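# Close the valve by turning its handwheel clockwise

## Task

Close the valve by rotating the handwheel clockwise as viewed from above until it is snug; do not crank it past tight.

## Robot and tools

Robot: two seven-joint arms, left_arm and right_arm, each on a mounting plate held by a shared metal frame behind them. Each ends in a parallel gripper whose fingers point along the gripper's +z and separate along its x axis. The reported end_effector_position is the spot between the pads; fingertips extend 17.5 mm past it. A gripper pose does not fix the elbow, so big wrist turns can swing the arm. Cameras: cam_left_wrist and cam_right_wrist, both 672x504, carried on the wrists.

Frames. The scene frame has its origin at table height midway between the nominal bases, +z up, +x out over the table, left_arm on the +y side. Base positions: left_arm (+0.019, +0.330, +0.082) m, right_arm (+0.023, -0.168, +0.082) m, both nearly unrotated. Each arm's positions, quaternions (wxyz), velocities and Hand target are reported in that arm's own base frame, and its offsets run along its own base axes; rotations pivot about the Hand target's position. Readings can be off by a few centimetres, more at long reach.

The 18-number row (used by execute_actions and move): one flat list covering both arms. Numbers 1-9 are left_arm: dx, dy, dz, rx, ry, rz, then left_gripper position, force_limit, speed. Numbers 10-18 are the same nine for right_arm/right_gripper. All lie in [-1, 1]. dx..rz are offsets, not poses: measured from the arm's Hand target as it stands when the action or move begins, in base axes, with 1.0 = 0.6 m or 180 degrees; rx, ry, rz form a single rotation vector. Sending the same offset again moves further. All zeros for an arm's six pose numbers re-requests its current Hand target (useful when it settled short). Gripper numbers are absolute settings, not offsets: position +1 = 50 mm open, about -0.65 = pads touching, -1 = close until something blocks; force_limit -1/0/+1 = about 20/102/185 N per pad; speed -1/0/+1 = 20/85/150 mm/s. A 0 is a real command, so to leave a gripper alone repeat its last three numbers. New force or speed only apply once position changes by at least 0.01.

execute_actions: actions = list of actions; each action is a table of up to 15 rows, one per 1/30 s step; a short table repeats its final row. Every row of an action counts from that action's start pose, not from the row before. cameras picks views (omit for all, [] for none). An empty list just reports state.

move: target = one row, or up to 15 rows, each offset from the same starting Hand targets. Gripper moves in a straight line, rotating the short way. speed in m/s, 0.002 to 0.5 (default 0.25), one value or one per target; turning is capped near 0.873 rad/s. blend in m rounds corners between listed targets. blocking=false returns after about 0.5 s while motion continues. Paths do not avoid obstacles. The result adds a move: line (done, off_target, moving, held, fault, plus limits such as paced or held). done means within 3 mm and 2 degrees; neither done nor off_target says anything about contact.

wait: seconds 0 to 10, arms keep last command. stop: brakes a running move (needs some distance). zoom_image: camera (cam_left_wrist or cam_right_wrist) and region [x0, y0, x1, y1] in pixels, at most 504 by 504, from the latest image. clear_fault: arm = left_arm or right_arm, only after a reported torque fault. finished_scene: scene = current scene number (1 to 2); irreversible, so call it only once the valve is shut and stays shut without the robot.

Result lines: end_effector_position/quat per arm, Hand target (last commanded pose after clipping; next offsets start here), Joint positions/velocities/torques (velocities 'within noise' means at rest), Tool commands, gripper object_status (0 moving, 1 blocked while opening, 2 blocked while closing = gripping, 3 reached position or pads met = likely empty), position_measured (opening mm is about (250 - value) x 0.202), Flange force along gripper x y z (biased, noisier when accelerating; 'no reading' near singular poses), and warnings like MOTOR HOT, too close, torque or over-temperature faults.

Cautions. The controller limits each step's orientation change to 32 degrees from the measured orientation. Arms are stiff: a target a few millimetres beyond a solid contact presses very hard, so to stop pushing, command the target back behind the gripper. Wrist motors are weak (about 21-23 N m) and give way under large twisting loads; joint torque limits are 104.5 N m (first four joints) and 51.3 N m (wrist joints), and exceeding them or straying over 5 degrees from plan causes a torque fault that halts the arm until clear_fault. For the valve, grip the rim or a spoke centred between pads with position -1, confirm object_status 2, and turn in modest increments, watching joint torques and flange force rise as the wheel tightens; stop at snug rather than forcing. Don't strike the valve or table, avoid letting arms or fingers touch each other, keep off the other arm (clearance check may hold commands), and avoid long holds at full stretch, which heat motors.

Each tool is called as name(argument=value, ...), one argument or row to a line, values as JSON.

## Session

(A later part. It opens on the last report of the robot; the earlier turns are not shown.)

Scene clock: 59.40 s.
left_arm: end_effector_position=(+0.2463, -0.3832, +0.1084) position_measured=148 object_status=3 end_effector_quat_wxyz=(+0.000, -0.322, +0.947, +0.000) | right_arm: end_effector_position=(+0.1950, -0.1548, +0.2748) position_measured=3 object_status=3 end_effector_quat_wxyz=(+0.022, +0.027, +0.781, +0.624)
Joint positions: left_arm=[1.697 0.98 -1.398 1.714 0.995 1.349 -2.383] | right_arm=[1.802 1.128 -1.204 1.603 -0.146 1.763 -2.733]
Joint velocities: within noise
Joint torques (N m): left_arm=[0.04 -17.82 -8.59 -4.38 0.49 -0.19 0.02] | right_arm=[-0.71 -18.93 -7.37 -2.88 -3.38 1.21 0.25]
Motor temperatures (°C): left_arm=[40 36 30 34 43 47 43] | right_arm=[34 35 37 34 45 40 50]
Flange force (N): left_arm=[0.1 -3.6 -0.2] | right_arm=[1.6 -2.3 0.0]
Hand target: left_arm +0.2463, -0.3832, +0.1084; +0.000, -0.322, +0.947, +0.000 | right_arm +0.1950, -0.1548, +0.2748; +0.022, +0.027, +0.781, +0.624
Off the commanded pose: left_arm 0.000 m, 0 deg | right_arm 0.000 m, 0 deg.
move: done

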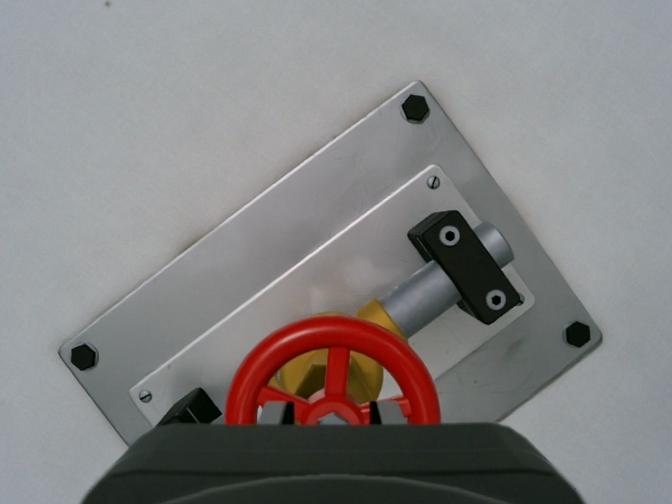

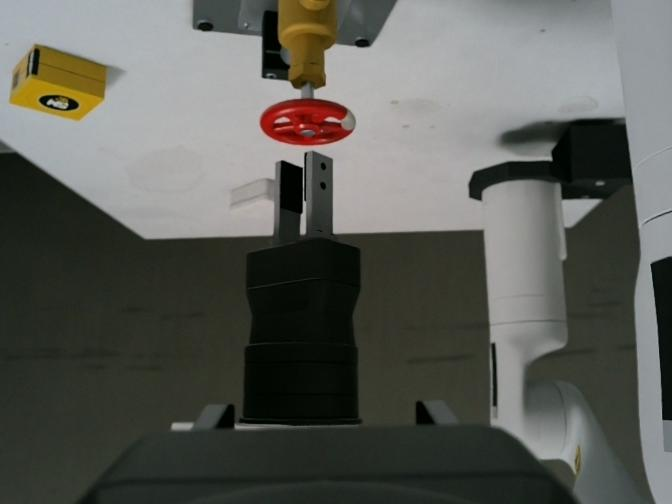

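zoom_image(
  camera="cam_left_wrist",
  region=[255, 385, 345, 440],
)

Scaled by 5.600.

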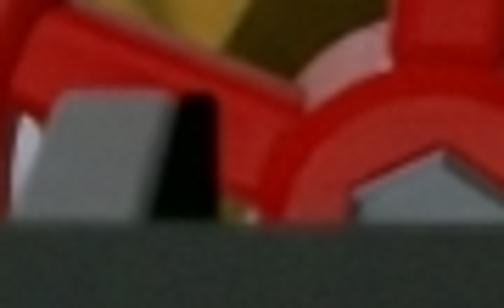

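move(
  target=[-0.0036, 0.0046, -0.0133, 0, 0, 0, 0.03, 1, 1, 0, 0, 0, 0, 0, 0, 1, 1, 1],
  speed=0.1,
)

zoom_image(
  camera="cam_left_wrist",
  region=[225, 295, 445, 460],
)

zoom_image(
  camera="cam_right_wrist",
  region=[240, 80, 380, 220],
)

Scene clock: 67.40 s.
left_arm: end_effector_position=(+0.2441, -0.3804, +0.1004) position_measured=148 object_status=3 end_effector_quat_wxyz=(+0.000, -0.322, +0.947, +0.000) | right_arm: end_effector_position=(+0.1950, -0.1548, +0.2748) position_measured=3 object_status=3 end_effector_quat_wxyz=(+0.022, +0.027, +0.781, +0.624)
Joint positions: left_arm=[1.7 0.988 -1.391 1.735 1.007 1.332 -2.397] | right_arm=[1.802 1.128 -1.204 1.603 -0.146 1.763 -2.733]
Joint velocities: within noise
Joint torques (N m): left_arm=[0.06 -17.78 -8.55 -4.25 0.43 -0.15 0.09] | right_arm=[-0.71 -18.97 -7.38 -2.87 -3.37 1.23 0.26]
Motor temperatures (°C): left_arm=[40 36 30 34 43 47 43] | right_arm=[34 35 37 34 45 40 50]
Flange force (N): left_arm=[-0.1 -3.5 0.1] | right_arm=[1.6 -2.3 0.0]
Hand target: left_arm +0.2441, -0.3804, +0.1004; +0.000, -0.322, +0.947, +0.000 | right_arm +0.1950, -0.1548, +0.2748; +0.022, +0.027, +0.781, +0.624
Off the commanded pose: left_arm 0.000 m, 0 deg | right_arm 0.000 m, 0 deg.
move: done

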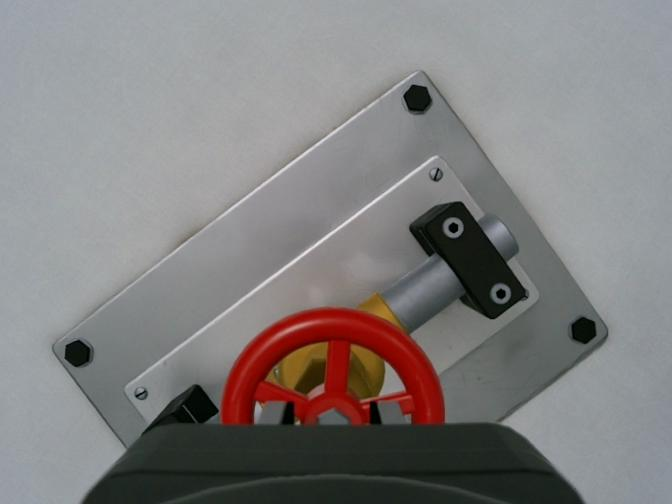

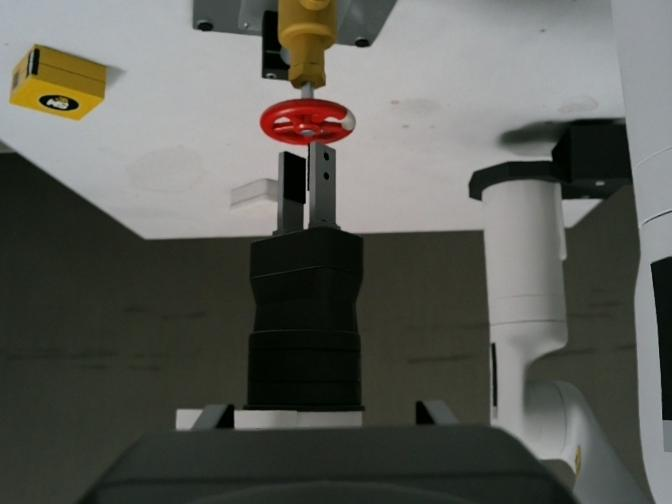

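Scaled by 2.291.

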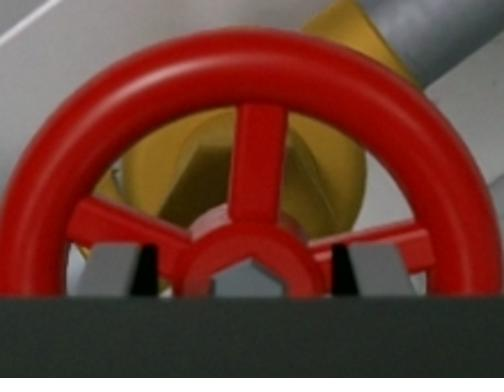

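Scaled by 3.600.

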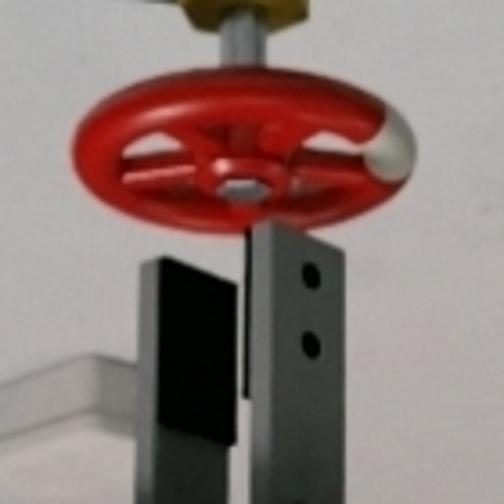

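move(
  target=[-0.0009, 0.0003, -0.0125, 0, 0, 0, 0.03, 1, 1, 0, 0, 0, 0, 0, 0, 1, 1, 1],
  speed=0.1,
)

zoom_image(
  camera="cam_left_wrist",
  region=[225, 295, 445, 460],
)

zoom_image(
  camera="cam_right_wrist",
  region=[240, 80, 380, 220],
)

Scene clock: 68.93 s.
left_arm: end_effector_position=(+0.2436, -0.3803, +0.0929) position_measured=148 object_status=3 end_effector_quat_wxyz=(+0.000, -0.322, +0.947, +0.000) | right_arm: end_effector_position=(+0.1950, -0.1548, +0.2748) position_measured=3 object_status=3 end_effector_quat_wxyz=(+0.022, +0.027, +0.781, +0.624)
Joint positions: left_arm=[1.698 0.998 -1.382 1.745 1.02 1.319 -2.405] | right_arm=[1.802 1.128 -1.204 1.603 -0.146 1.763 -2.733]
Joint velocities: within noise
Joint torques (N m): left_arm=[-0.01 -17.87 -8.6 -4.08 0.57 -0.16 0.03] | right_arm=[-0.74 -18.93 -7.42 -2.88 -3.38 1.22 0.29]
Motor temperatures (°C): left_arm=[40 36 30 34 43 47 43] | right_arm=[34 35 37 34 45 40 50]
Flange force (N): left_arm=[0.2 -3.7 -0.2] | right_arm=[1.6 -2.3 0.0]
Hand target: left_arm +0.2436, -0.3803, +0.0929; +0.000, -0.322, +0.947, +0.000 | right_arm +0.1950, -0.1548, +0.2748; +0.022, +0.027, +0.781, +0.624
Off the commanded pose: left_arm 0.000 m, 0 deg | right_arm 0.000 m, 0 deg.
move: done

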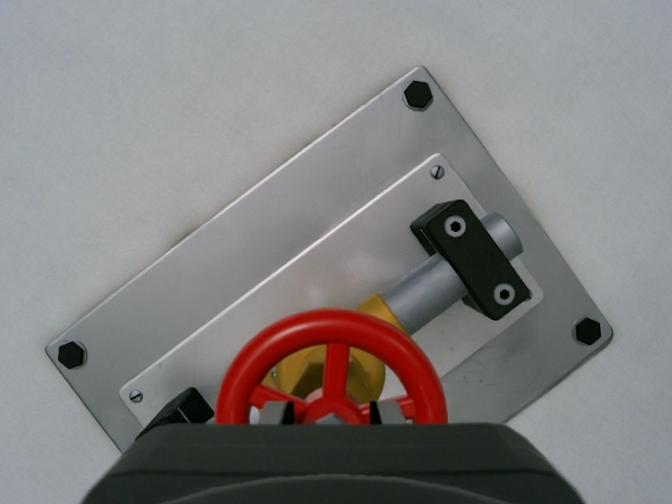

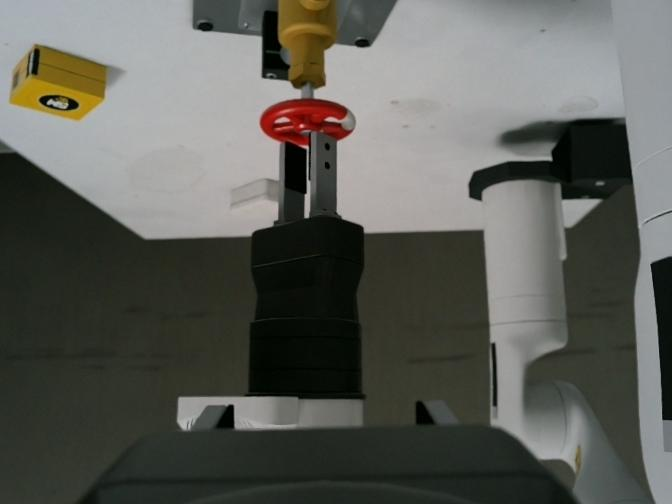

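Scaled by 2.291.

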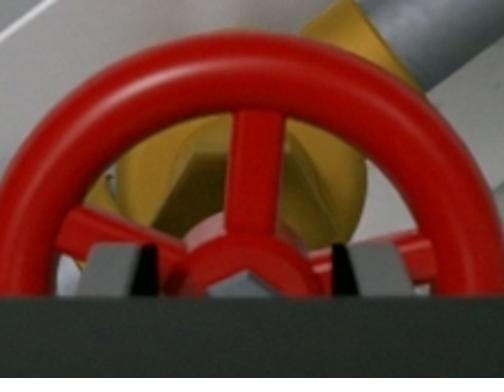

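Scaled by 3.600.

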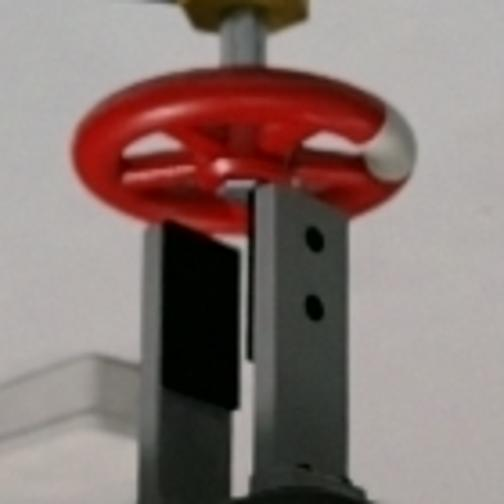

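move(
  target=[0, 0, -0.0133, 0, 0, 0, 0.03, 1, 1, 0, 0, 0, 0, 0, 0, 1, 1, 1],
  speed=0.05,
)

zoom_image(
  camera="cam_left_wrist",
  region=[225, 295, 445, 460],
)

zoom_image(
  camera="cam_right_wrist",
  region=[240, 80, 380, 220],
)

Scene clock: 70.13 s.
left_arm: end_effector_position=(+0.2436, -0.3802, +0.0850) position_measured=148 object_status=3 end_effector_quat_wxyz=(+0.000, -0.322, +0.947, +0.000) | right_arm: end_effector_position=(+0.1950, -0.1548, +0.2748) position_measured=3 object_status=3 end_effector_quat_wxyz=(+0.022, +0.027, +0.781, +0.624)
Joint positions: left_arm=[1.694 1.009 -1.371 1.753 1.034 1.306 -2.413] | right_arm=[1.802 1.128 -1.204 1.603 -0.146 1.763 -2.733]
Joint velocities: within noise
Joint torques (N m): left_arm=[0 -17.92 -8.64 -3.93 0.53 -0.19 0.08] | right_arm=[-0.7 -18.97 -7.39 -2.88 -3.39 1.22 0.27]
Motor temperatures (°C): left_arm=[40 36 30 34 43 47 43] | right_arm=[34 35 37 34 45 40 50]
Flange force (N): left_arm=[0.1 -3.7 -0.1] | right_arm=[1.6 -2.3 0.0]
Hand target: left_arm +0.2436, -0.3802, +0.0850; +0.000, -0.322, +0.947, +0.000 | right_arm +0.1950, -0.1548, +0.2748; +0.022, +0.027, +0.781, +0.624
Off the commanded pose: left_arm 0.000 m, 0 deg | right_arm 0.000 m, 0 deg.
move: done

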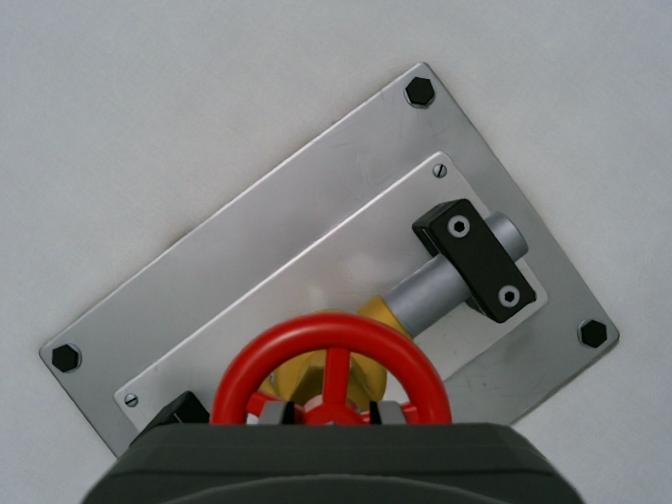

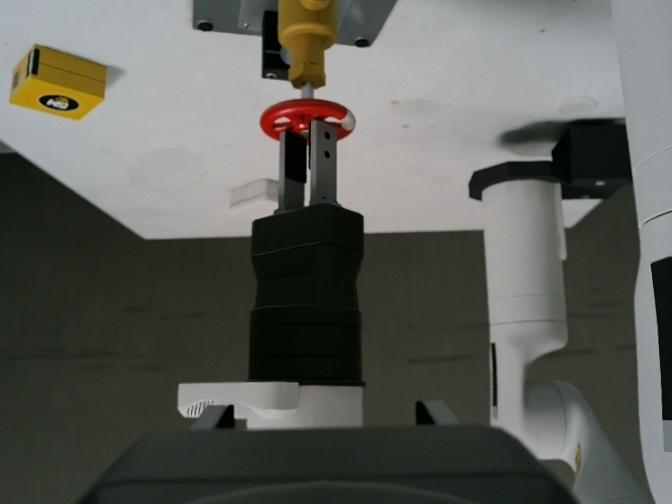

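Scaled by 2.291.

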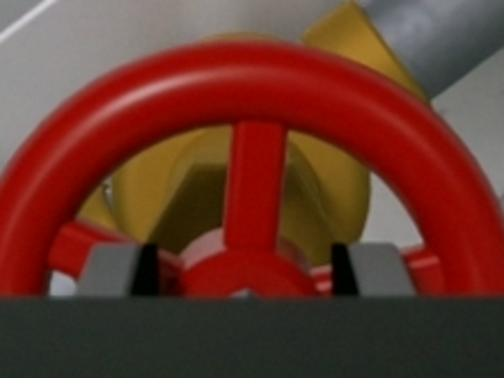

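Scaled by 3.600.

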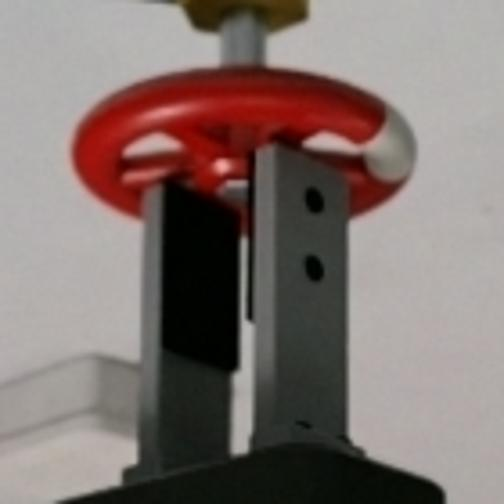

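move(
  target=[0, 0, -0.005, 0, 0, 0, 0.03, 1, 1, 0, 0, 0, 0, 0, 0, 1, 1, 1],
  speed=0.03,
  cameras=["cam_right_wrist"],
)

zoom_image(
  camera="cam_right_wrist",
  region=[240, 80, 380, 220],
)

Scene clock: 71.73 s.
left_arm: end_effector_position=(+0.2436, -0.3803, +0.0820) position_measured=148 object_status=3 end_effector_quat_wxyz=(+0.000, -0.322, +0.947, +0.000) | right_arm: end_effector_position=(+0.1950, -0.1548, +0.2748) position_measured=3 object_status=3 end_effector_quat_wxyz=(+0.022, +0.027, +0.781, +0.624)
Joint positions: left_arm=[1.693 1.014 -1.367 1.756 1.039 1.302 -2.416] | right_arm=[1.802 1.128 -1.204 1.603 -0.146 1.763 -2.733]
Joint velocities: within noise
Joint torques (N m): left_arm=[-0.43 -13.36 -5.57 -2.99 1.23 -0.95 0.05] | right_arm=[-0.68 -18.96 -7.38 -2.86 -3.39 1.23 0.24]
Motor temperatures (°C): left_arm=[40 36 30 34 43 47 43] | right_arm=[34 35 37 34 45 40 50]
Flange force (N): left_arm=[0.8 0.0 -14.5] | right_arm=[1.5 -2.4 0.0]
Hand target: left_arm +0.2436, -0.3803, +0.0820; +0.000, -0.322, +0.947, +0.000 | right_arm +0.1950, -0.1548, +0.2748; +0.022, +0.027, +0.781, +0.624
Off the commanded pose: left_arm 0.000 m, 0 deg | right_arm 0.000 m, 0 deg.
move: done
Images, in order (width x height): cam_right_wrist 672x504.

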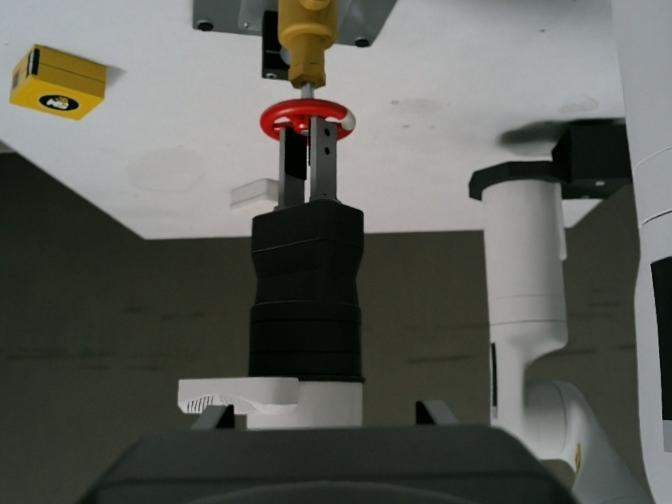

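Scaled by 3.600.

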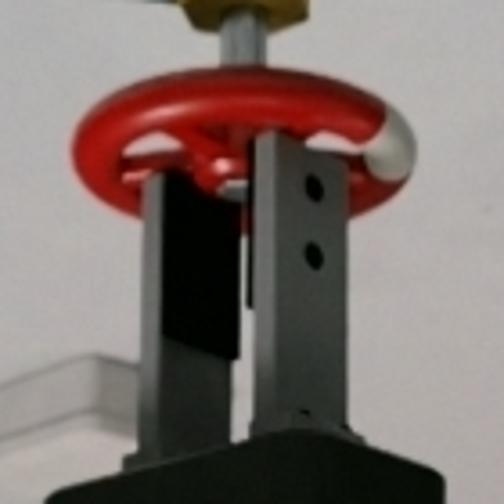

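move(
  target=[0, 0, 0.0012, 0, 0, 0, -1, 0, -1, 0, 0, 0, 0, 0, 0, 1, 1, 1],
  speed=0.03,
  cameras=["cam_left_wrist", "cam_right_wrist"],
)

zoom_image(
  camera="cam_right_wrist",
  region=[240, 80, 380, 220],
)

Scene clock: 73.33 s.
left_arm: end_effector_position=(+0.2436, -0.3802, +0.0827) position_measured=168 object_status=2 end_effector_quat_wxyz=(+0.000, -0.322, +0.947, +0.000) | right_arm: end_effector_position=(+0.1950, -0.1548, +0.2748) position_measured=3 object_status=3 end_effector_quat_wxyz=(+0.022, +0.027, +0.781, +0.624)
Joint positions: left_arm=[1.693 1.013 -1.368 1.756 1.038 1.303 -2.416] | right_arm=[1.802 1.128 -1.204 1.603 -0.146 1.763 -2.733]
Joint velocities: within noise
Joint torques (N m): left_arm=[-0.22 -18.12 -8.98 -4.46 0.79 -0.58 0] | right_arm=[-0.71 -18.95 -7.36 -2.85 -3.38 1.23 0.28]
Motor temperatures (°C): left_arm=[40 36 30 34 43 47 43] | right_arm=[34 36 37 34 45 40 50]
Flange force (N): left_arm=[0.6 -2.3 -0.1] | right_arm=[1.5 -2.3 0.0]
Hand target: left_arm +0.2436, -0.3803, +0.0827; +0.000, -0.322, +0.947, +0.000 | right_arm +0.1950, -0.1548, +0.2748; +0.022, +0.027, +0.781, +0.624
Off the commanded pose: left_arm 0.000 m, 0 deg | right_arm 0.000 m, 0 deg.
move: done

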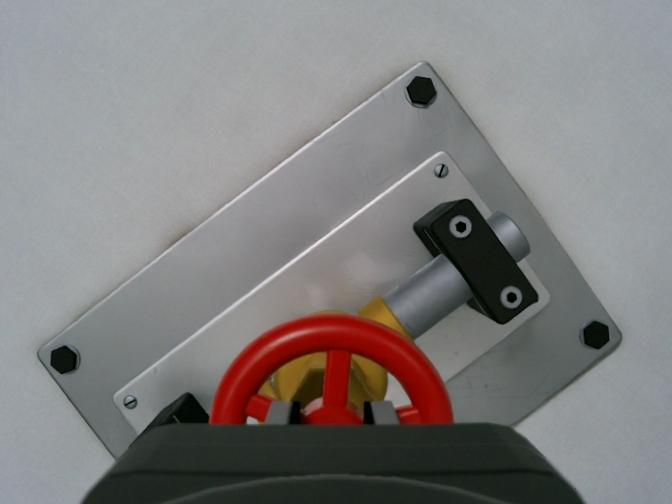

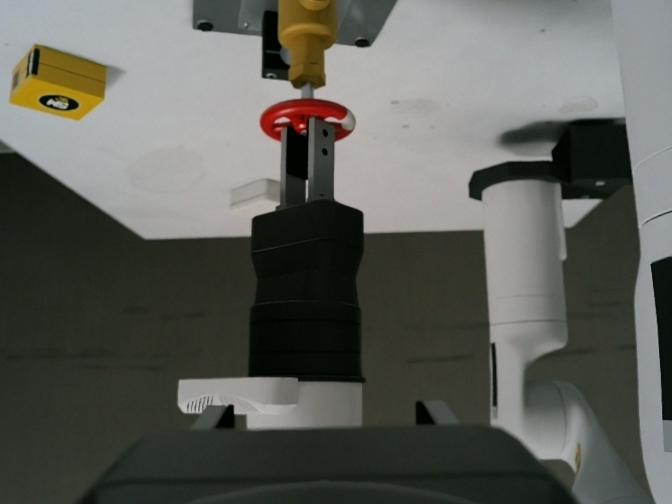

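Scaled by 3.600.

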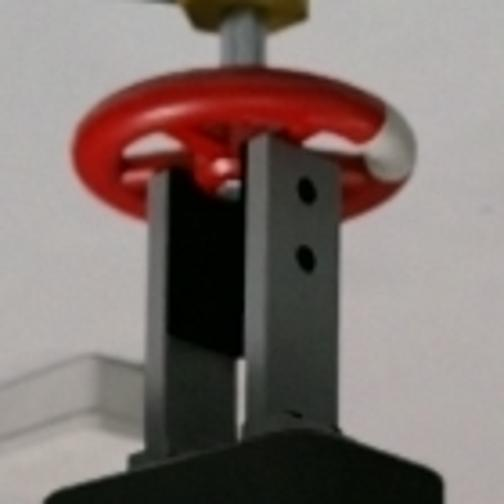

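move(
  target=[0, 0, 0, 0, 0, -0.12, -1, 0, -1, 0, 0, 0, 0, 0, 0, 1, 1, 1],
  speed=0.15,
)

zoom_image(
  camera="cam_right_wrist",
  region=[240, 80, 380, 220],
)

Scene clock: 75.63 s.
left_arm: end_effector_position=(+0.2436, -0.3802, +0.0827) position_measured=168 object_status=2 end_effector_quat_wxyz=(+0.000, -0.139, +0.990, +0.000) | right_arm: end_effector_position=(+0.1950, -0.1548, +0.2748) position_measured=3 object_status=3 end_effector_quat_wxyz=(+0.022, +0.027, +0.781, +0.624)
Joint positions: left_arm=[1.679 0.968 -1.306 1.756 0.993 1.249 -2.761] | right_arm=[1.802 1.128 -1.204 1.603 -0.146 1.763 -2.733]
Joint velocities: within noise
Joint torques (N m): left_arm=[1.09 -20.03 -8.69 -5.38 0.73 0.17 -0.24] | right_arm=[-0.71 -18.94 -7.42 -2.89 -3.37 1.23 0.26]
Motor temperatures (°C): left_arm=[40 36 30 34 43 47 43] | right_arm=[34 36 37 34 45 40 50]
Flange force (N): left_arm=[-2.9 -3.1 5.2] | right_arm=[1.6 -2.3 0.1]
Hand target: left_arm +0.2436, -0.3802, +0.0827; +0.000, -0.139, +0.990, +0.000 | right_arm +0.1950, -0.1548, +0.2748; +0.022, +0.027, +0.781, +0.624
Off the commanded pose: left_arm 0.000 m, 0 deg | right_arm 0.000 m, 0 deg.
move: done

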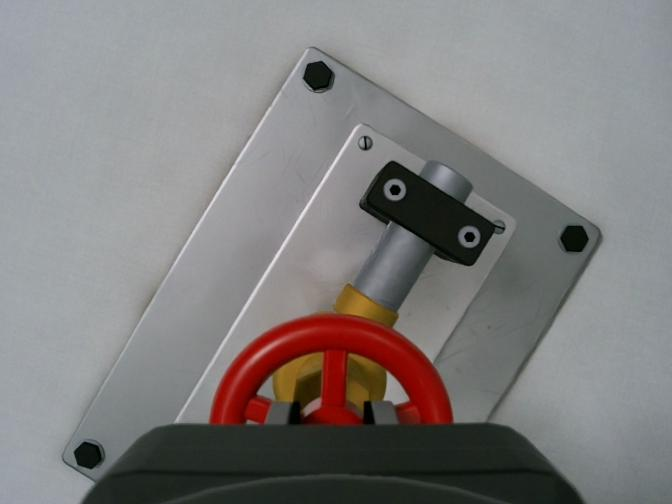

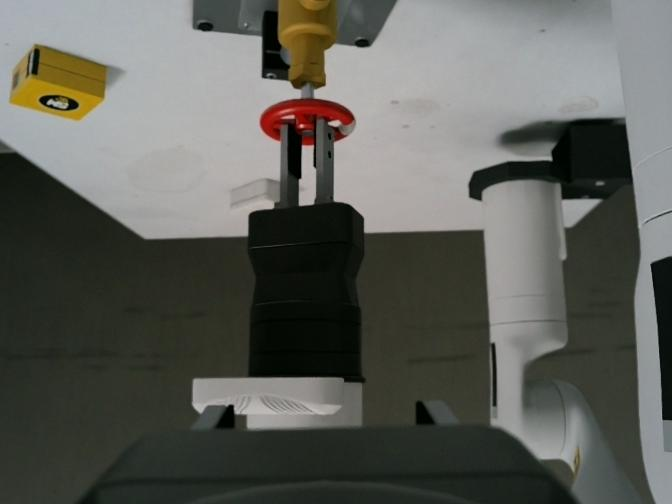

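Scaled by 3.600.

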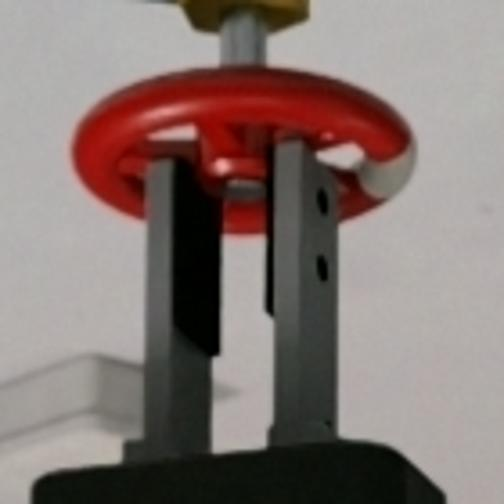

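move(
  target=[0, 0, 0, 0, 0, -0.9, -1, 0, -1, 0, 0, 0, 0, 0, 0, 1, 1, 1],
  speed=0.2,
  blocking=false,
  cameras=["cam_left_wrist"],
)

wait(
  seconds=0.7,
  cameras=[],
)

wait(
  seconds=0.7,
  cameras=["cam_left_wrist"],
)

Scene clock: 77.30 s.
left_arm: end_effector_position=(+0.2436, -0.3803, +0.0827) position_measured=168 object_status=2 end_effector_quat_wxyz=(+0.000, -0.060, +0.998, +0.001) | right_arm: end_effector_position=(+0.1950, -0.1548, +0.2748) position_measured=3 object_status=3 end_effector_quat_wxyz=(+0.022, +0.027, +0.781, +0.624)
Joint positions: left_arm=[1.671 0.95 -1.279 1.756 0.973 1.227 -2.904] | right_arm=[1.802 1.128 -1.204 1.603 -0.146 1.763 -2.733]
Joint velocities: left_arm=[-0.02 -0.047 0.07 0 -0.051 -0.056 -0.36] | right_arm=[within noise]
Joint torques (N m): left_arm=[0.83 -20.2 -8.62 -5.72 1.15 0.05 -0.19] | right_arm=[-0.67 -19.02 -7.4 -2.87 -3.36 1.2 0.27]
Motor temperatures (°C): left_arm=[40 36 30 34 43 47 43] | right_arm=[34 36 37 34 45 40 50]
Flange force (N): left_arm=[-2.6 -2.1 4.8] | right_arm=[1.5 -2.4 -0.1]
Hand target: left_arm +0.2436, -0.3802, +0.0827; +0.000, -0.048, +0.999, +0.000 | right_arm +0.1950, -0.1548, +0.2748; +0.022, +0.027, +0.781, +0.624
Tool commands: left_gripper/position=-1.0 left_gripper/force_limit=+0.0 left_gripper/speed=-1.0 right_gripper/position=+1.0 right_gripper/force_limit=+1.0 right_gripper/speed=+1.0
Off the commanded pose: left_arm 0.000 m, 153 deg | right_arm 0.000 m, 0 deg.
move: running
Images, in order (width x height): cam_left_wrist 672x504.

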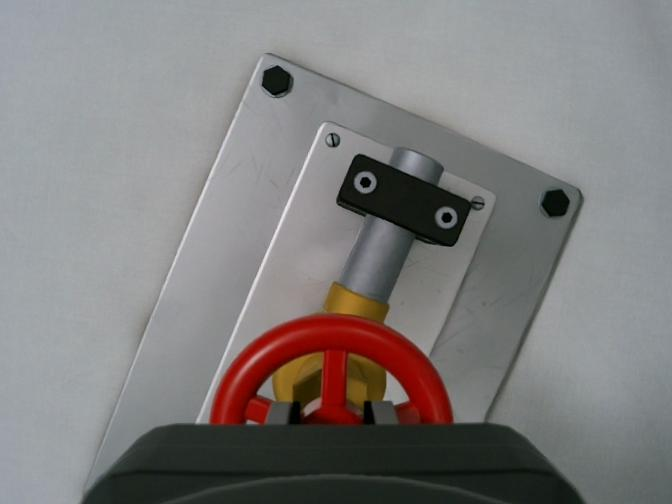

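Scene clock: 78.00 s.
left_arm: end_effector_position=(+0.2436, -0.3802, +0.0827) position_measured=168 object_status=2 end_effector_quat_wxyz=(+0.000, +0.079, +0.997, +0.001) | right_arm: end_effector_position=(+0.1950, -0.1548, +0.2748) position_measured=3 object_status=3 end_effector_quat_wxyz=(+0.022, +0.027, +0.781, +0.624)
Joint positions: left_arm=[1.656 0.916 -1.228 1.757 0.936 1.186 -3.156] | right_arm=[1.802 1.128 -1.204 1.603 -0.146 1.763 -2.733]
Joint velocities: left_arm=[-0.024 -0.048 0.076 0.002 -0.056 -0.057 -0.359] | right_arm=[within noise]
Joint torques (N m): left_arm=[0.99 -20.61 -9.02 -6.39 0.83 0.25 -0.3] | right_arm=[-0.74 -18.97 -7.37 -2.89 -3.37 1.23 0.29]
Motor temperatures (°C): left_arm=[40 37 30 34 43 47 43] | right_arm=[34 36 37 34 45 40 50]
Flange force (N): left_arm=[-3.0 -0.9 7.8] | right_arm=[1.6 -2.3 0.1]
Hand target: left_arm +0.2436, -0.3802, +0.0827; +0.000, +0.092, +0.996, +0.000 | right_arm +0.1950, -0.1548, +0.2748; +0.022, +0.027, +0.781, +0.624
Tool commands: left_gripper/position=-1.0 left_gripper/force_limit=+0.0 left_gripper/speed=-1.0 right_gripper/position=+1.0 right_gripper/force_limit=+1.0 right_gripper/speed=+1.0
Off the commanded pose: left_arm 0.000 m, 137 deg | right_arm 0.000 m, 0 deg.
earlier move: running
wait: 0.70 s; no rest
No camera images: "cameras" was empty.

Scene clock: 78.70 s.
left_arm: end_effector_position=(+0.2436, -0.3803, +0.0827) position_measured=169 object_status=2 end_effector_quat_wxyz=(+0.000, +0.217, +0.976, +0.001) | right_arm: end_effector_position=(+0.1950, -0.1548, +0.2748) position_measured=3 object_status=3 end_effector_quat_wxyz=(+0.022, +0.027, +0.781, +0.624)
Joint positions: left_arm=[1.638 0.883 -1.174 1.757 0.896 1.147 -3.405] | right_arm=[1.802 1.128 -1.204 1.603 -0.146 1.763 -2.733]
Joint velocities: left_arm=[-0.028 -0.048 0.078 0.001 -0.059 -0.055 -0.354] | right_arm=[within noise]
Joint torques (N m): left_arm=[1.1 -21.51 -9.02 -6.84 0.73 0.14 -0.37] | right_arm=[-0.72 -18.99 -7.4 -2.89 -3.37 1.24 0.3]
Motor temperatures (°C): left_arm=[40 37 30 34 43 47 43] | right_arm=[34 36 37 34 45 40 50]
Flange force (N): left_arm=[-4.1 -0.6 9.9] | right_arm=[1.6 -2.3 0.1]
Hand target: left_arm +0.2436, -0.3802, +0.0827; +0.000, +0.229, +0.973, +0.000 | right_arm +0.1950, -0.1548, +0.2748; +0.022, +0.027, +0.781, +0.624
Tool commands: left_gripper/position=-1.0 left_gripper/force_limit=+0.0 left_gripper/speed=-1.0 right_gripper/position=+1.0 right_gripper/force_limit=+1.0 right_gripper/speed=+1.0
Off the commanded pose: left_arm 0.000 m, 121 deg | right_arm 0.000 m, 0 deg.
earlier move: running
wait: 0.70 s; no rest
Images, in order (width x height): cam_left_wrist 672x504.

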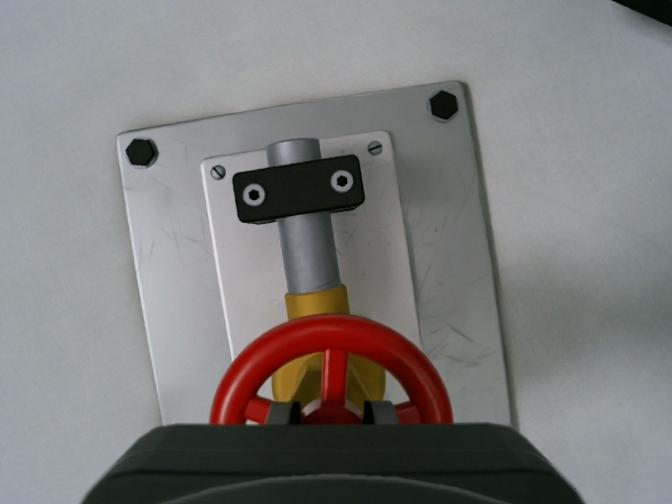

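wait(
  seconds=1.2,
  cameras=[],
)

wait(
  seconds=1.2,
  cameras=["cam_left_wrist"],
)

Scene clock: 80.47 s.
left_arm: end_effector_position=(+0.2436, -0.3803, +0.0827) position_measured=169 object_status=2 end_effector_quat_wxyz=(+0.000, +0.541, +0.841, +0.001) | right_arm: end_effector_position=(+0.1950, -0.1548, +0.2748) position_measured=3 object_status=3 end_effector_quat_wxyz=(+0.022, +0.027, +0.781, +0.624)
Joint positions: left_arm=[1.577 0.801 -1.026 1.76 0.785 1.05 -4.023] | right_arm=[1.802 1.128 -1.204 1.603 -0.146 1.763 -2.733]
Joint velocities: left_arm=[-0.04 -0.044 0.088 0.001 -0.066 -0.051 -0.347] | right_arm=[within noise]
Joint torques (N m): left_arm=[0.7 -24.38 -8.71 -8.77 0.91 -0.23 -0.54] | right_arm=[-0.7 -18.97 -7.41 -2.9 -3.39 1.22 0.25]
Motor temperatures (°C): left_arm=[40 37 30 34 43 47 43] | right_arm=[34 36 37 34 45 40 50]
Flange force (N): left_arm=[-3.7 0.9 15.1] | right_arm=[1.6 -2.4 0.1]
Hand target: left_arm +0.2436, -0.3802, +0.0827; +0.000, +0.551, +0.834, +0.000 | right_arm +0.1950, -0.1548, +0.2748; +0.022, +0.027, +0.781, +0.624
Tool commands: left_gripper/position=-1.0 left_gripper/force_limit=+0.0 left_gripper/speed=-1.0 right_gripper/position=+1.0 right_gripper/force_limit=+1.0 right_gripper/speed=+1.0
Off the commanded pose: left_arm 0.000 m, 80 deg | right_arm 0.000 m, 0 deg.
earlier move: running
wait: 1.20 s; no rest
No camera images: "cameras" was empty.

Scene clock: 81.67 s.
left_arm: end_effector_position=(+0.2436, -0.3803, +0.0827) position_measured=169 object_status=2 end_effector_quat_wxyz=(+0.000, +0.725, +0.689, +0.001) | right_arm: end_effector_position=(+0.1950, -0.1548, +0.2748) position_measured=3 object_status=3 end_effector_quat_wxyz=(+0.022, +0.027, +0.781, +0.624)
Joint positions: left_arm=[1.524 0.75 -0.916 1.762 0.702 0.991 -4.434] | right_arm=[1.802 1.128 -1.204 1.603 -0.146 1.763 -2.733]
Joint velocities: left_arm=[-0.049 -0.04 0.095 0 -0.073 -0.047 -0.343] | right_arm=[within noise]
Joint torques (N m): left_arm=[0.82 -25.49 -8.3 -10.25 0.67 -0.44 -0.33] | right_arm=[-0.7 -18.97 -7.38 -2.86 -3.37 1.23 0.26]
Motor temperatures (°C): left_arm=[40 37 30 34 43 47 43] | right_arm=[34 36 37 34 45 40 50]
Flange force (N): left_arm=[-0.8 1.9 18.7] | right_arm=[1.5 -2.3 0.0]
Hand target: left_arm +0.2436, -0.3803, +0.0827; +0.000, +0.733, +0.680, +0.000 | right_arm +0.1950, -0.1548, +0.2748; +0.022, +0.027, +0.781, +0.624
Tool commands: left_gripper/position=-1.0 left_gripper/force_limit=+0.0 left_gripper/speed=-1.0 right_gripper/position=+1.0 right_gripper/force_limit=+1.0 right_gripper/speed=+1.0
Off the commanded pose: left_arm 0.000 m, 53 deg | right_arm 0.000 m, 0 deg.
earlier move: running
wait: 1.20 s; no rest
Images, in order (width x height): cam_left_wrist 672x504.

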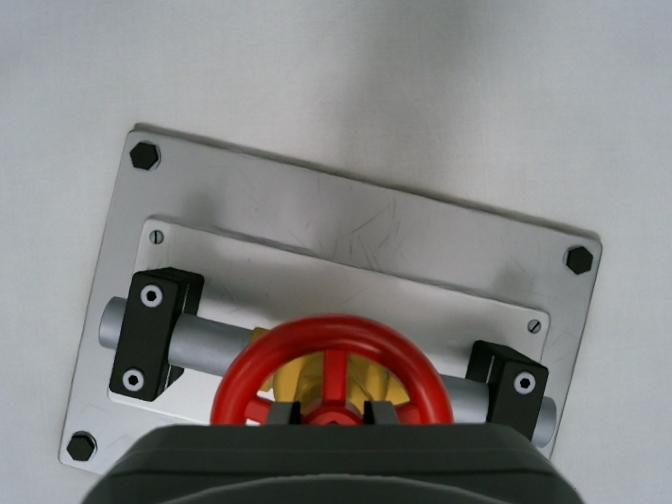

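wait(
  seconds=1.5,
  cameras=[],
)

wait(
  seconds=1.5,
  cameras=["cam_left_wrist", "cam_right_wrist"],
)

Scene clock: 83.63 s.
left_arm: end_effector_position=(+0.2436, -0.3803, +0.0827) position_measured=169 object_status=2 end_effector_quat_wxyz=(+0.000, +0.933, +0.359, +0.000) | right_arm: end_effector_position=(+0.1950, -0.1548, +0.2748) position_measured=3 object_status=3 end_effector_quat_wxyz=(+0.022, +0.027, +0.781, +0.624)
Joint positions: left_arm=[1.417 0.68 -0.722 1.766 0.555 0.909 -5.095] | right_arm=[1.802 1.128 -1.204 1.603 -0.146 1.763 -2.733]
Joint velocities: left_arm=[-0.059 -0.031 0.102 0.002 -0.077 -0.037 -0.333] | right_arm=[within noise]
Joint torques (N m): left_arm=[0.46 -28.12 -6.31 -11.74 0.82 -0.69 -0.23] | right_arm=[-0.76 -18.91 -7.34 -2.89 -3.36 1.21 0.27]
Motor temperatures (°C): left_arm=[40 37 30 34 43 47 43] | right_arm=[34 36 37 34 45 40 50]
Flange force (N): left_arm=[0.2 1.4 21.9] | right_arm=[1.7 -2.1 0.1]
Hand target: left_arm +0.2436, -0.3802, +0.0827; +0.000, +0.938, +0.348, +0.000 | right_arm +0.1950, -0.1548, +0.2748; +0.022, +0.027, +0.781, +0.624
Tool commands: left_gripper/position=-1.0 left_gripper/force_limit=+0.0 left_gripper/speed=-1.0 right_gripper/position=+1.0 right_gripper/force_limit=+1.0 right_gripper/speed=+1.0
Off the commanded pose: left_arm 0.000 m, 8 deg | right_arm 0.000 m, 0 deg.
earlier move: running
wait: 1.50 s; no rest
No camera images: "cameras" was empty.

Scene clock: 84.20 s.
left_arm: end_effector_position=(+0.2436, -0.3802, +0.0827) position_measured=169 object_status=2 end_effector_quat_wxyz=(+0.000, +0.956, +0.292, +0.000) | right_arm: end_effector_position=(+0.1950, -0.1548, +0.2748) position_measured=3 object_status=3 end_effector_quat_wxyz=(+0.022, +0.027, +0.781, +0.624)
Joint positions: left_arm=[1.396 0.669 -0.686 1.768 0.528 0.896 -5.214] | right_arm=[1.802 1.128 -1.204 1.603 -0.146 1.763 -2.733]
Joint velocities: within noise
Joint torques (N m): left_arm=[0.59 -28.55 -6.54 -11.76 0.72 -0.71 -0.31] | right_arm=[-0.69 -19 -7.4 -2.84 -3.37 1.21 0.28]
Motor temperatures (°C): left_arm=[40 37 30 34 43 47 43] | right_arm=[34 36 37 34 45 40 50]
Flange force (N): left_arm=[0.5 2.5 23.1] | right_arm=[1.5 -2.4 -0.2]
Hand target: left_arm +0.2436, -0.3802, +0.0827; +0.000, +0.956, +0.292, +0.000 | right_arm +0.1950, -0.1548, +0.2748; +0.022, +0.027, +0.781, +0.624
Tool commands: left_gripper/position=-1.0 left_gripper/force_limit=+0.0 left_gripper/speed=-1.0 right_gripper/position=+1.0 right_gripper/force_limit=+1.0 right_gripper/speed=+1.0
Off the commanded pose: left_arm 0.000 m, 0 deg | right_arm 0.000 m, 0 deg.
earlier move: done
wait: 0.57 of 1.5 s (the move ended)

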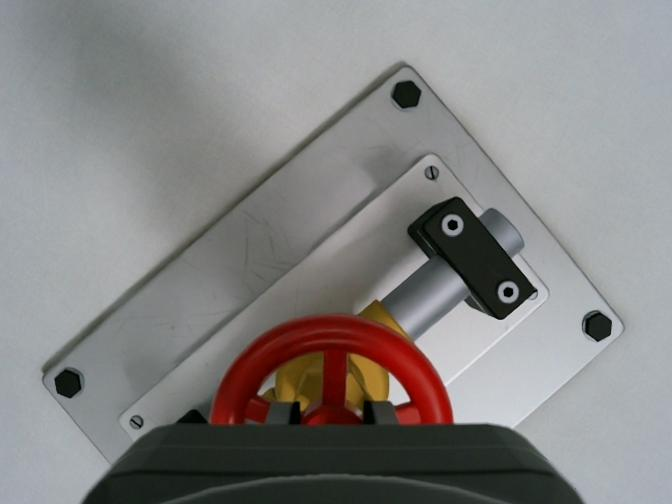

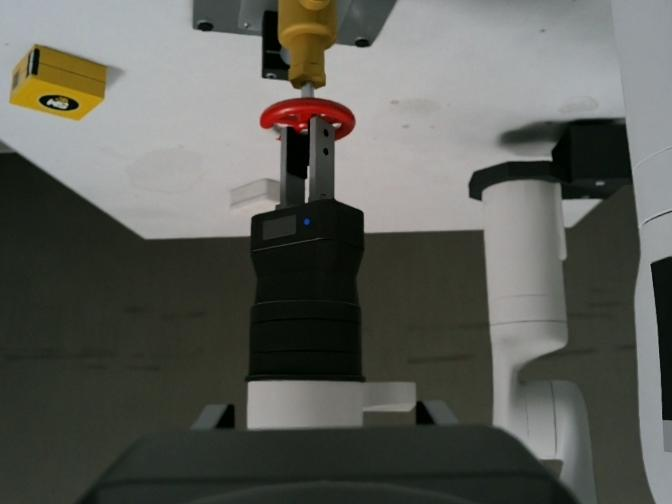

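move(
  target=[0, 0, -0.0017, 0, 0, -0.93, -1, 0, -1, 0, 0, 0, 0, 0, 0, 1, 1, 1],
  speed=0.22,
  blocking=false,
  cameras=[],
)

wait(
  seconds=1.2,
  cameras=[],
)

wait(
  seconds=1.0,
  cameras=[],
)

Scene clock: 85.10 s.
left_arm: end_effector_position=(+0.2436, -0.3803, +0.0826) position_measured=169 object_status=2 end_effector_quat_wxyz=(+0.000, +0.978, +0.209, +0.000) | right_arm: end_effector_position=(+0.1950, -0.1548, +0.2748) position_measured=3 object_status=3 end_effector_quat_wxyz=(+0.022, +0.027, +0.781, +0.624)
Joint positions: left_arm=[1.369 0.657 -0.642 1.768 0.493 0.882 -5.356] | right_arm=[1.802 1.128 -1.204 1.603 -0.146 1.763 -2.733]
Joint velocities: left_arm=[-0.069 -0.03 0.113 0.001 -0.087 -0.034 -0.364] | right_arm=[within noise]
Joint torques (N m): left_arm=[0.78 -29.13 -5.91 -12.09 0.82 -0.95 -0.39] | right_arm=[-0.75 -18.95 -7.4 -2.92 -3.39 1.22 0.27]
Motor temperatures (°C): left_arm=[39 37 30 34 43 47 43] | right_arm=[34 36 37 34 45 40 50]
Flange force (N): left_arm=[1.2 2.7 23.2] | right_arm=[1.7 -2.3 0.2]
Hand target: left_arm +0.2436, -0.3802, +0.0826; +0.000, +0.981, +0.195, +0.000 | right_arm +0.1950, -0.1548, +0.2748; +0.022, +0.027, +0.781, +0.624
Tool commands: left_gripper/position=-1.0 left_gripper/force_limit=+0.0 left_gripper/speed=-1.0 right_gripper/position=+1.0 right_gripper/force_limit=+1.0 right_gripper/speed=+1.0
Off the commanded pose: left_arm 0.001 m, 157 deg | right_arm 0.000 m, 0 deg.
move: running
No camera images: "cameras" was empty.

Scene clock: 86.30 s.
left_arm: end_effector_position=(+0.2436, -0.3803, +0.0825) position_measured=169 object_status=2 end_effector_quat_wxyz=(+0.000, +0.999, -0.054, +0.000) | right_arm: end_effector_position=(+0.1950, -0.1548, +0.2748) position_measured=3 object_status=3 end_effector_quat_wxyz=(+0.022, +0.027, +0.781, +0.624)
Joint positions: left_arm=[1.283 0.626 -0.503 1.771 0.388 0.844 -5.792] | right_arm=[1.802 1.128 -1.204 1.603 -0.146 1.763 -2.733]
Joint velocities: left_arm=[-0.074 -0.023 0.115 0.003 -0.089 -0.027 -0.361] | right_arm=[within noise]
Joint torques (N m): left_arm=[0.47 -28.81 -4.57 -12.18 0.67 -1.12 -0.43] | right_arm=[-0.68 -18.98 -7.37 -2.87 -3.37 1.21 0.28]
Motor temperatures (°C): left_arm=[39 37 30 34 43 47 43] | right_arm=[34 36 37 34 45 40 50]
Flange force (N): left_arm=[1.2 1.4 21.5] | right_arm=[1.5 -2.3 -0.1]
Hand target: left_arm +0.2436, -0.3802, +0.0824; +0.000, +0.998, -0.067, +0.000 | right_arm +0.1950, -0.1548, +0.2748; +0.022, +0.027, +0.781, +0.624
Tool commands: left_gripper/position=-1.0 left_gripper/force_limit=+0.0 left_gripper/speed=-1.0 right_gripper/position=+1.0 right_gripper/force_limit=+1.0 right_gripper/speed=+1.0
Off the commanded pose: left_arm 0.001 m, 127 deg | right_arm 0.000 m, 0 deg.
earlier move: running
wait: 1.20 s; no rest
No camera images: "cameras" was empty.

Scene clock: 87.30 s.
left_arm: end_effector_position=(+0.2436, -0.3802, +0.0823) position_measured=169 object_status=2 end_effector_quat_wxyz=(+0.000, +0.963, -0.270, +0.000) | right_arm: end_effector_position=(+0.1950, -0.1548, +0.2748) position_measured=3 object_status=3 end_effector_quat_wxyz=(+0.022, +0.027, +0.781, +0.624)
Joint positions: left_arm=[1.207 0.606 -0.386 1.774 0.298 0.819 -6.153] | right_arm=[1.802 1.128 -1.204 1.603 -0.146 1.763 -2.733]
Joint velocities: left_arm=[-0.078 -0.017 0.118 0.003 -0.089 -0.022 -0.359] | right_arm=[within noise]
Joint torques (N m): left_arm=[0.93 -28.69 -3 -12.16 0.86 -1.37 -0.32] | right_arm=[-0.71 -19.01 -7.39 -2.87 -3.37 1.22 0.28]
Motor temperatures (°C): left_arm=[39 37 30 34 43 47 43] | right_arm=[34 36 37 34 45 40 50]
Flange force (N): left_arm=[2.4 -0.3 19.9] | right_arm=[1.5 -2.4 0.0]
Hand target: left_arm +0.2436, -0.3803, +0.0823; +0.000, +0.959, -0.283, +0.000 | right_arm +0.1950, -0.1548, +0.2748; +0.022, +0.027, +0.781, +0.624
Tool commands: left_gripper/position=-1.0 left_gripper/force_limit=+0.0 left_gripper/speed=-1.0 right_gripper/position=+1.0 right_gripper/force_limit=+1.0 right_gripper/speed=+1.0
Off the commanded pose: left_arm 0.001 m, 102 deg | right_arm 0.000 m, 0 deg.
earlier move: running
wait: 1.00 s; no rest
No camera images: "cameras" was empty.

wait(
  seconds=1.3,
  cameras=[],
)

wait(
  seconds=1.3,
  cameras=[],
)

wait(
  seconds=2.5,
  cameras=["cam_left_wrist", "cam_right_wrist"],
)

zoom_image(
  camera="cam_right_wrist",
  region=[240, 80, 380, 220],
)

Scene clock: 89.20 s.
left_arm: end_effector_position=(+0.2436, -0.3803, +0.0820) position_measured=169 object_status=2 end_effector_quat_wxyz=(+0.000, +0.770, -0.638, +0.000) | right_arm: end_effector_position=(+0.1950, -0.1548, +0.2748) position_measured=3 object_status=3 end_effector_quat_wxyz=(+0.022, +0.027, +0.781, +0.624)
Joint positions: left_arm=[1.055 0.584 -0.16 1.78 0.124 0.788 -6.832] | right_arm=[1.802 1.128 -1.204 1.603 -0.146 1.763 -2.733]
Joint velocities: left_arm=[-0.082 -0.007 0.121 0.003 -0.093 -0.011 -0.359] | right_arm=[within noise]
Joint torques (N m): left_arm=[1.04 -28.47 -0.54 -12.28 0.5 -1.33 -0.49] | right_arm=[-0.69 -18.96 -7.39 -2.89 -3.37 1.24 0.28]
Motor temperatures (°C): left_arm=[39 37 30 34 43 47 43] | right_arm=[34 36 37 34 45 40 50]
Flange force (N): left_arm=[0.2 -1.3 19.3] | right_arm=[1.5 -2.3 0.1]
Hand target: left_arm +0.2436, -0.3802, +0.0820; +0.000, +0.762, -0.648, +0.000 | right_arm +0.1950, -0.1548, +0.2748; +0.022, +0.027, +0.781, +0.624
Tool commands: left_gripper/position=-1.0 left_gripper/force_limit=+0.0 left_gripper/speed=-1.0 right_gripper/position=+1.0 right_gripper/force_limit=+1.0 right_gripper/speed=+1.0
Off the commanded pose: left_arm 0.000 m, 54 deg | right_arm 0.000 m, 0 deg.
earlier move: running
wait: 1.30 s; no rest
No camera images: "cameras" was empty.

Scene clock: 90.50 s.
left_arm: end_effector_position=(+0.2436, -0.3803, +0.0818) position_measured=169 object_status=2 end_effector_quat_wxyz=(+0.000, -0.559, +0.829, +0.000) | right_arm: end_effector_position=(+0.1950, -0.1548, +0.2748) position_measured=3 object_status=3 end_effector_quat_wxyz=(+0.022, +0.027, +0.781, +0.624)
Joint positions: left_arm=[0.949 0.58 -0.003 1.784 0.002 0.778 -7.293] | right_arm=[1.802 1.128 -1.204 1.603 -0.146 1.763 -2.733]
Joint velocities: left_arm=[-0.082 0 0.12 0.004 -0.095 -0.005 -0.35] | right_arm=[within noise]
Joint torques (N m): left_arm=[1.68 -28.33 0.63 -11.91 0.87 -1.57 -0.61] | right_arm=[-0.72 -19 -7.39 -2.91 -3.37 1.22 0.28]
Motor temperatures (°C): left_arm=[39 38 30 34 43 47 43] | right_arm=[34 36 37 34 45 40 50]
Flange force (N): left_arm=[-0.8 -2.9 18.4] | right_arm=[1.6 -2.3 0.1]
Hand target: left_arm +0.2436, -0.3802, +0.0818; +0.000, -0.548, +0.836, +0.000 | right_arm +0.1950, -0.1548, +0.2748; +0.022, +0.027, +0.781, +0.624
Tool commands: left_gripper/position=-1.0 left_gripper/force_limit=+0.0 left_gripper/speed=-1.0 right_gripper/position=+1.0 right_gripper/force_limit=+1.0 right_gripper/speed=+1.0
Off the commanded pose: left_arm 0.000 m, 21 deg | right_arm 0.000 m, 0 deg.
earlier move: running
wait: 1.30 s; no rest
No camera images: "cameras" was empty.

Scene clock: 91.57 s.
left_arm: end_effector_position=(+0.2436, -0.3803, +0.0817) position_measured=169 object_status=2 end_effector_quat_wxyz=(+0.000, -0.396, +0.918, +0.000) | right_arm: end_effector_position=(+0.1950, -0.1548, +0.2748) position_measured=3 object_status=3 end_effector_quat_wxyz=(+0.022, +0.027, +0.781, +0.624)
Joint positions: left_arm=[0.878 0.582 0.1 1.787 -0.079 0.777 -7.594] | right_arm=[1.802 1.128 -1.204 1.603 -0.146 1.763 -2.733]
Joint velocities: within noise
Joint torques (N m): left_arm=[1.41 -28.72 1.57 -11.75 0.78 -1.26 -0.31] | right_arm=[-0.74 -18.97 -7.36 -2.88 -3.36 1.21 0.24]
Motor temperatures (°C): left_arm=[39 38 30 34 43 47 43] | right_arm=[34 36 37 34 45 40 50]
Flange force (N): left_arm=[-1.8 -2.9 20.1] | right_arm=[1.7 -2.3 0.0]
Hand target: left_arm +0.2436, -0.3803, +0.0817; +0.000, -0.396, +0.918, +0.000 | right_arm +0.1950, -0.1548, +0.2748; +0.022, +0.027, +0.781, +0.624
Tool commands: left_gripper/position=-1.0 left_gripper/force_limit=+0.0 left_gripper/speed=-1.0 right_gripper/position=+1.0 right_gripper/force_limit=+1.0 right_gripper/speed=+1.0
Off the commanded pose: left_arm 0.000 m, 0 deg | right_arm 0.000 m, 0 deg.
earlier move: done
wait: 1.07 of 2.5 s (the move ended)

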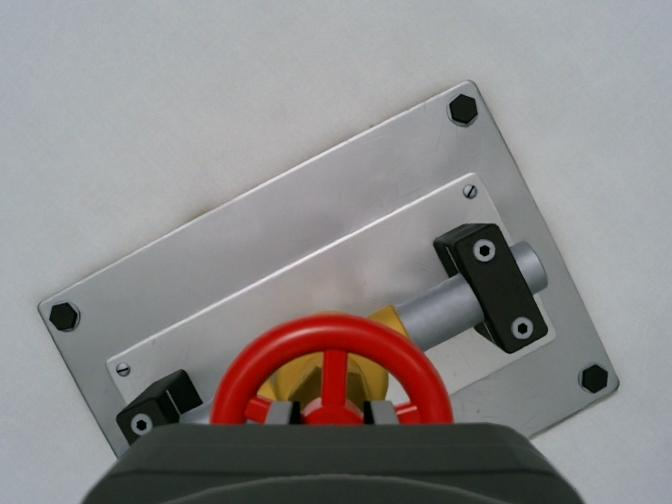

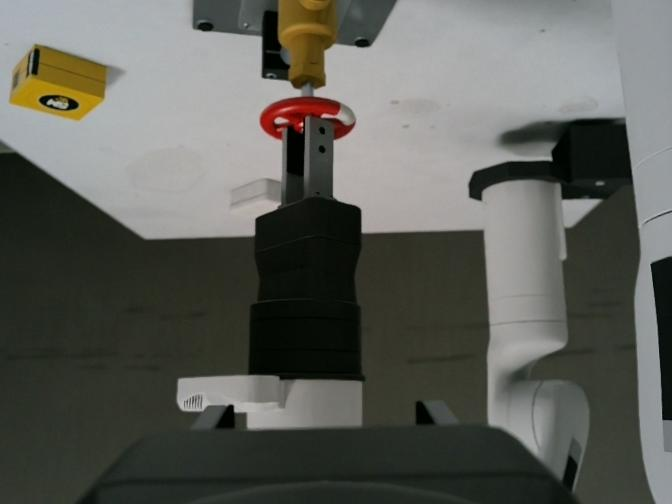

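Scaled by 3.600.

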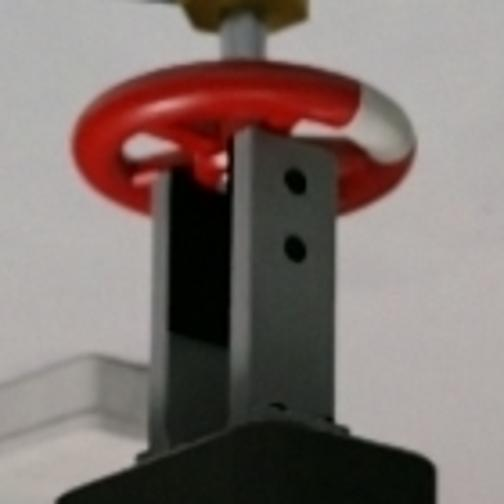

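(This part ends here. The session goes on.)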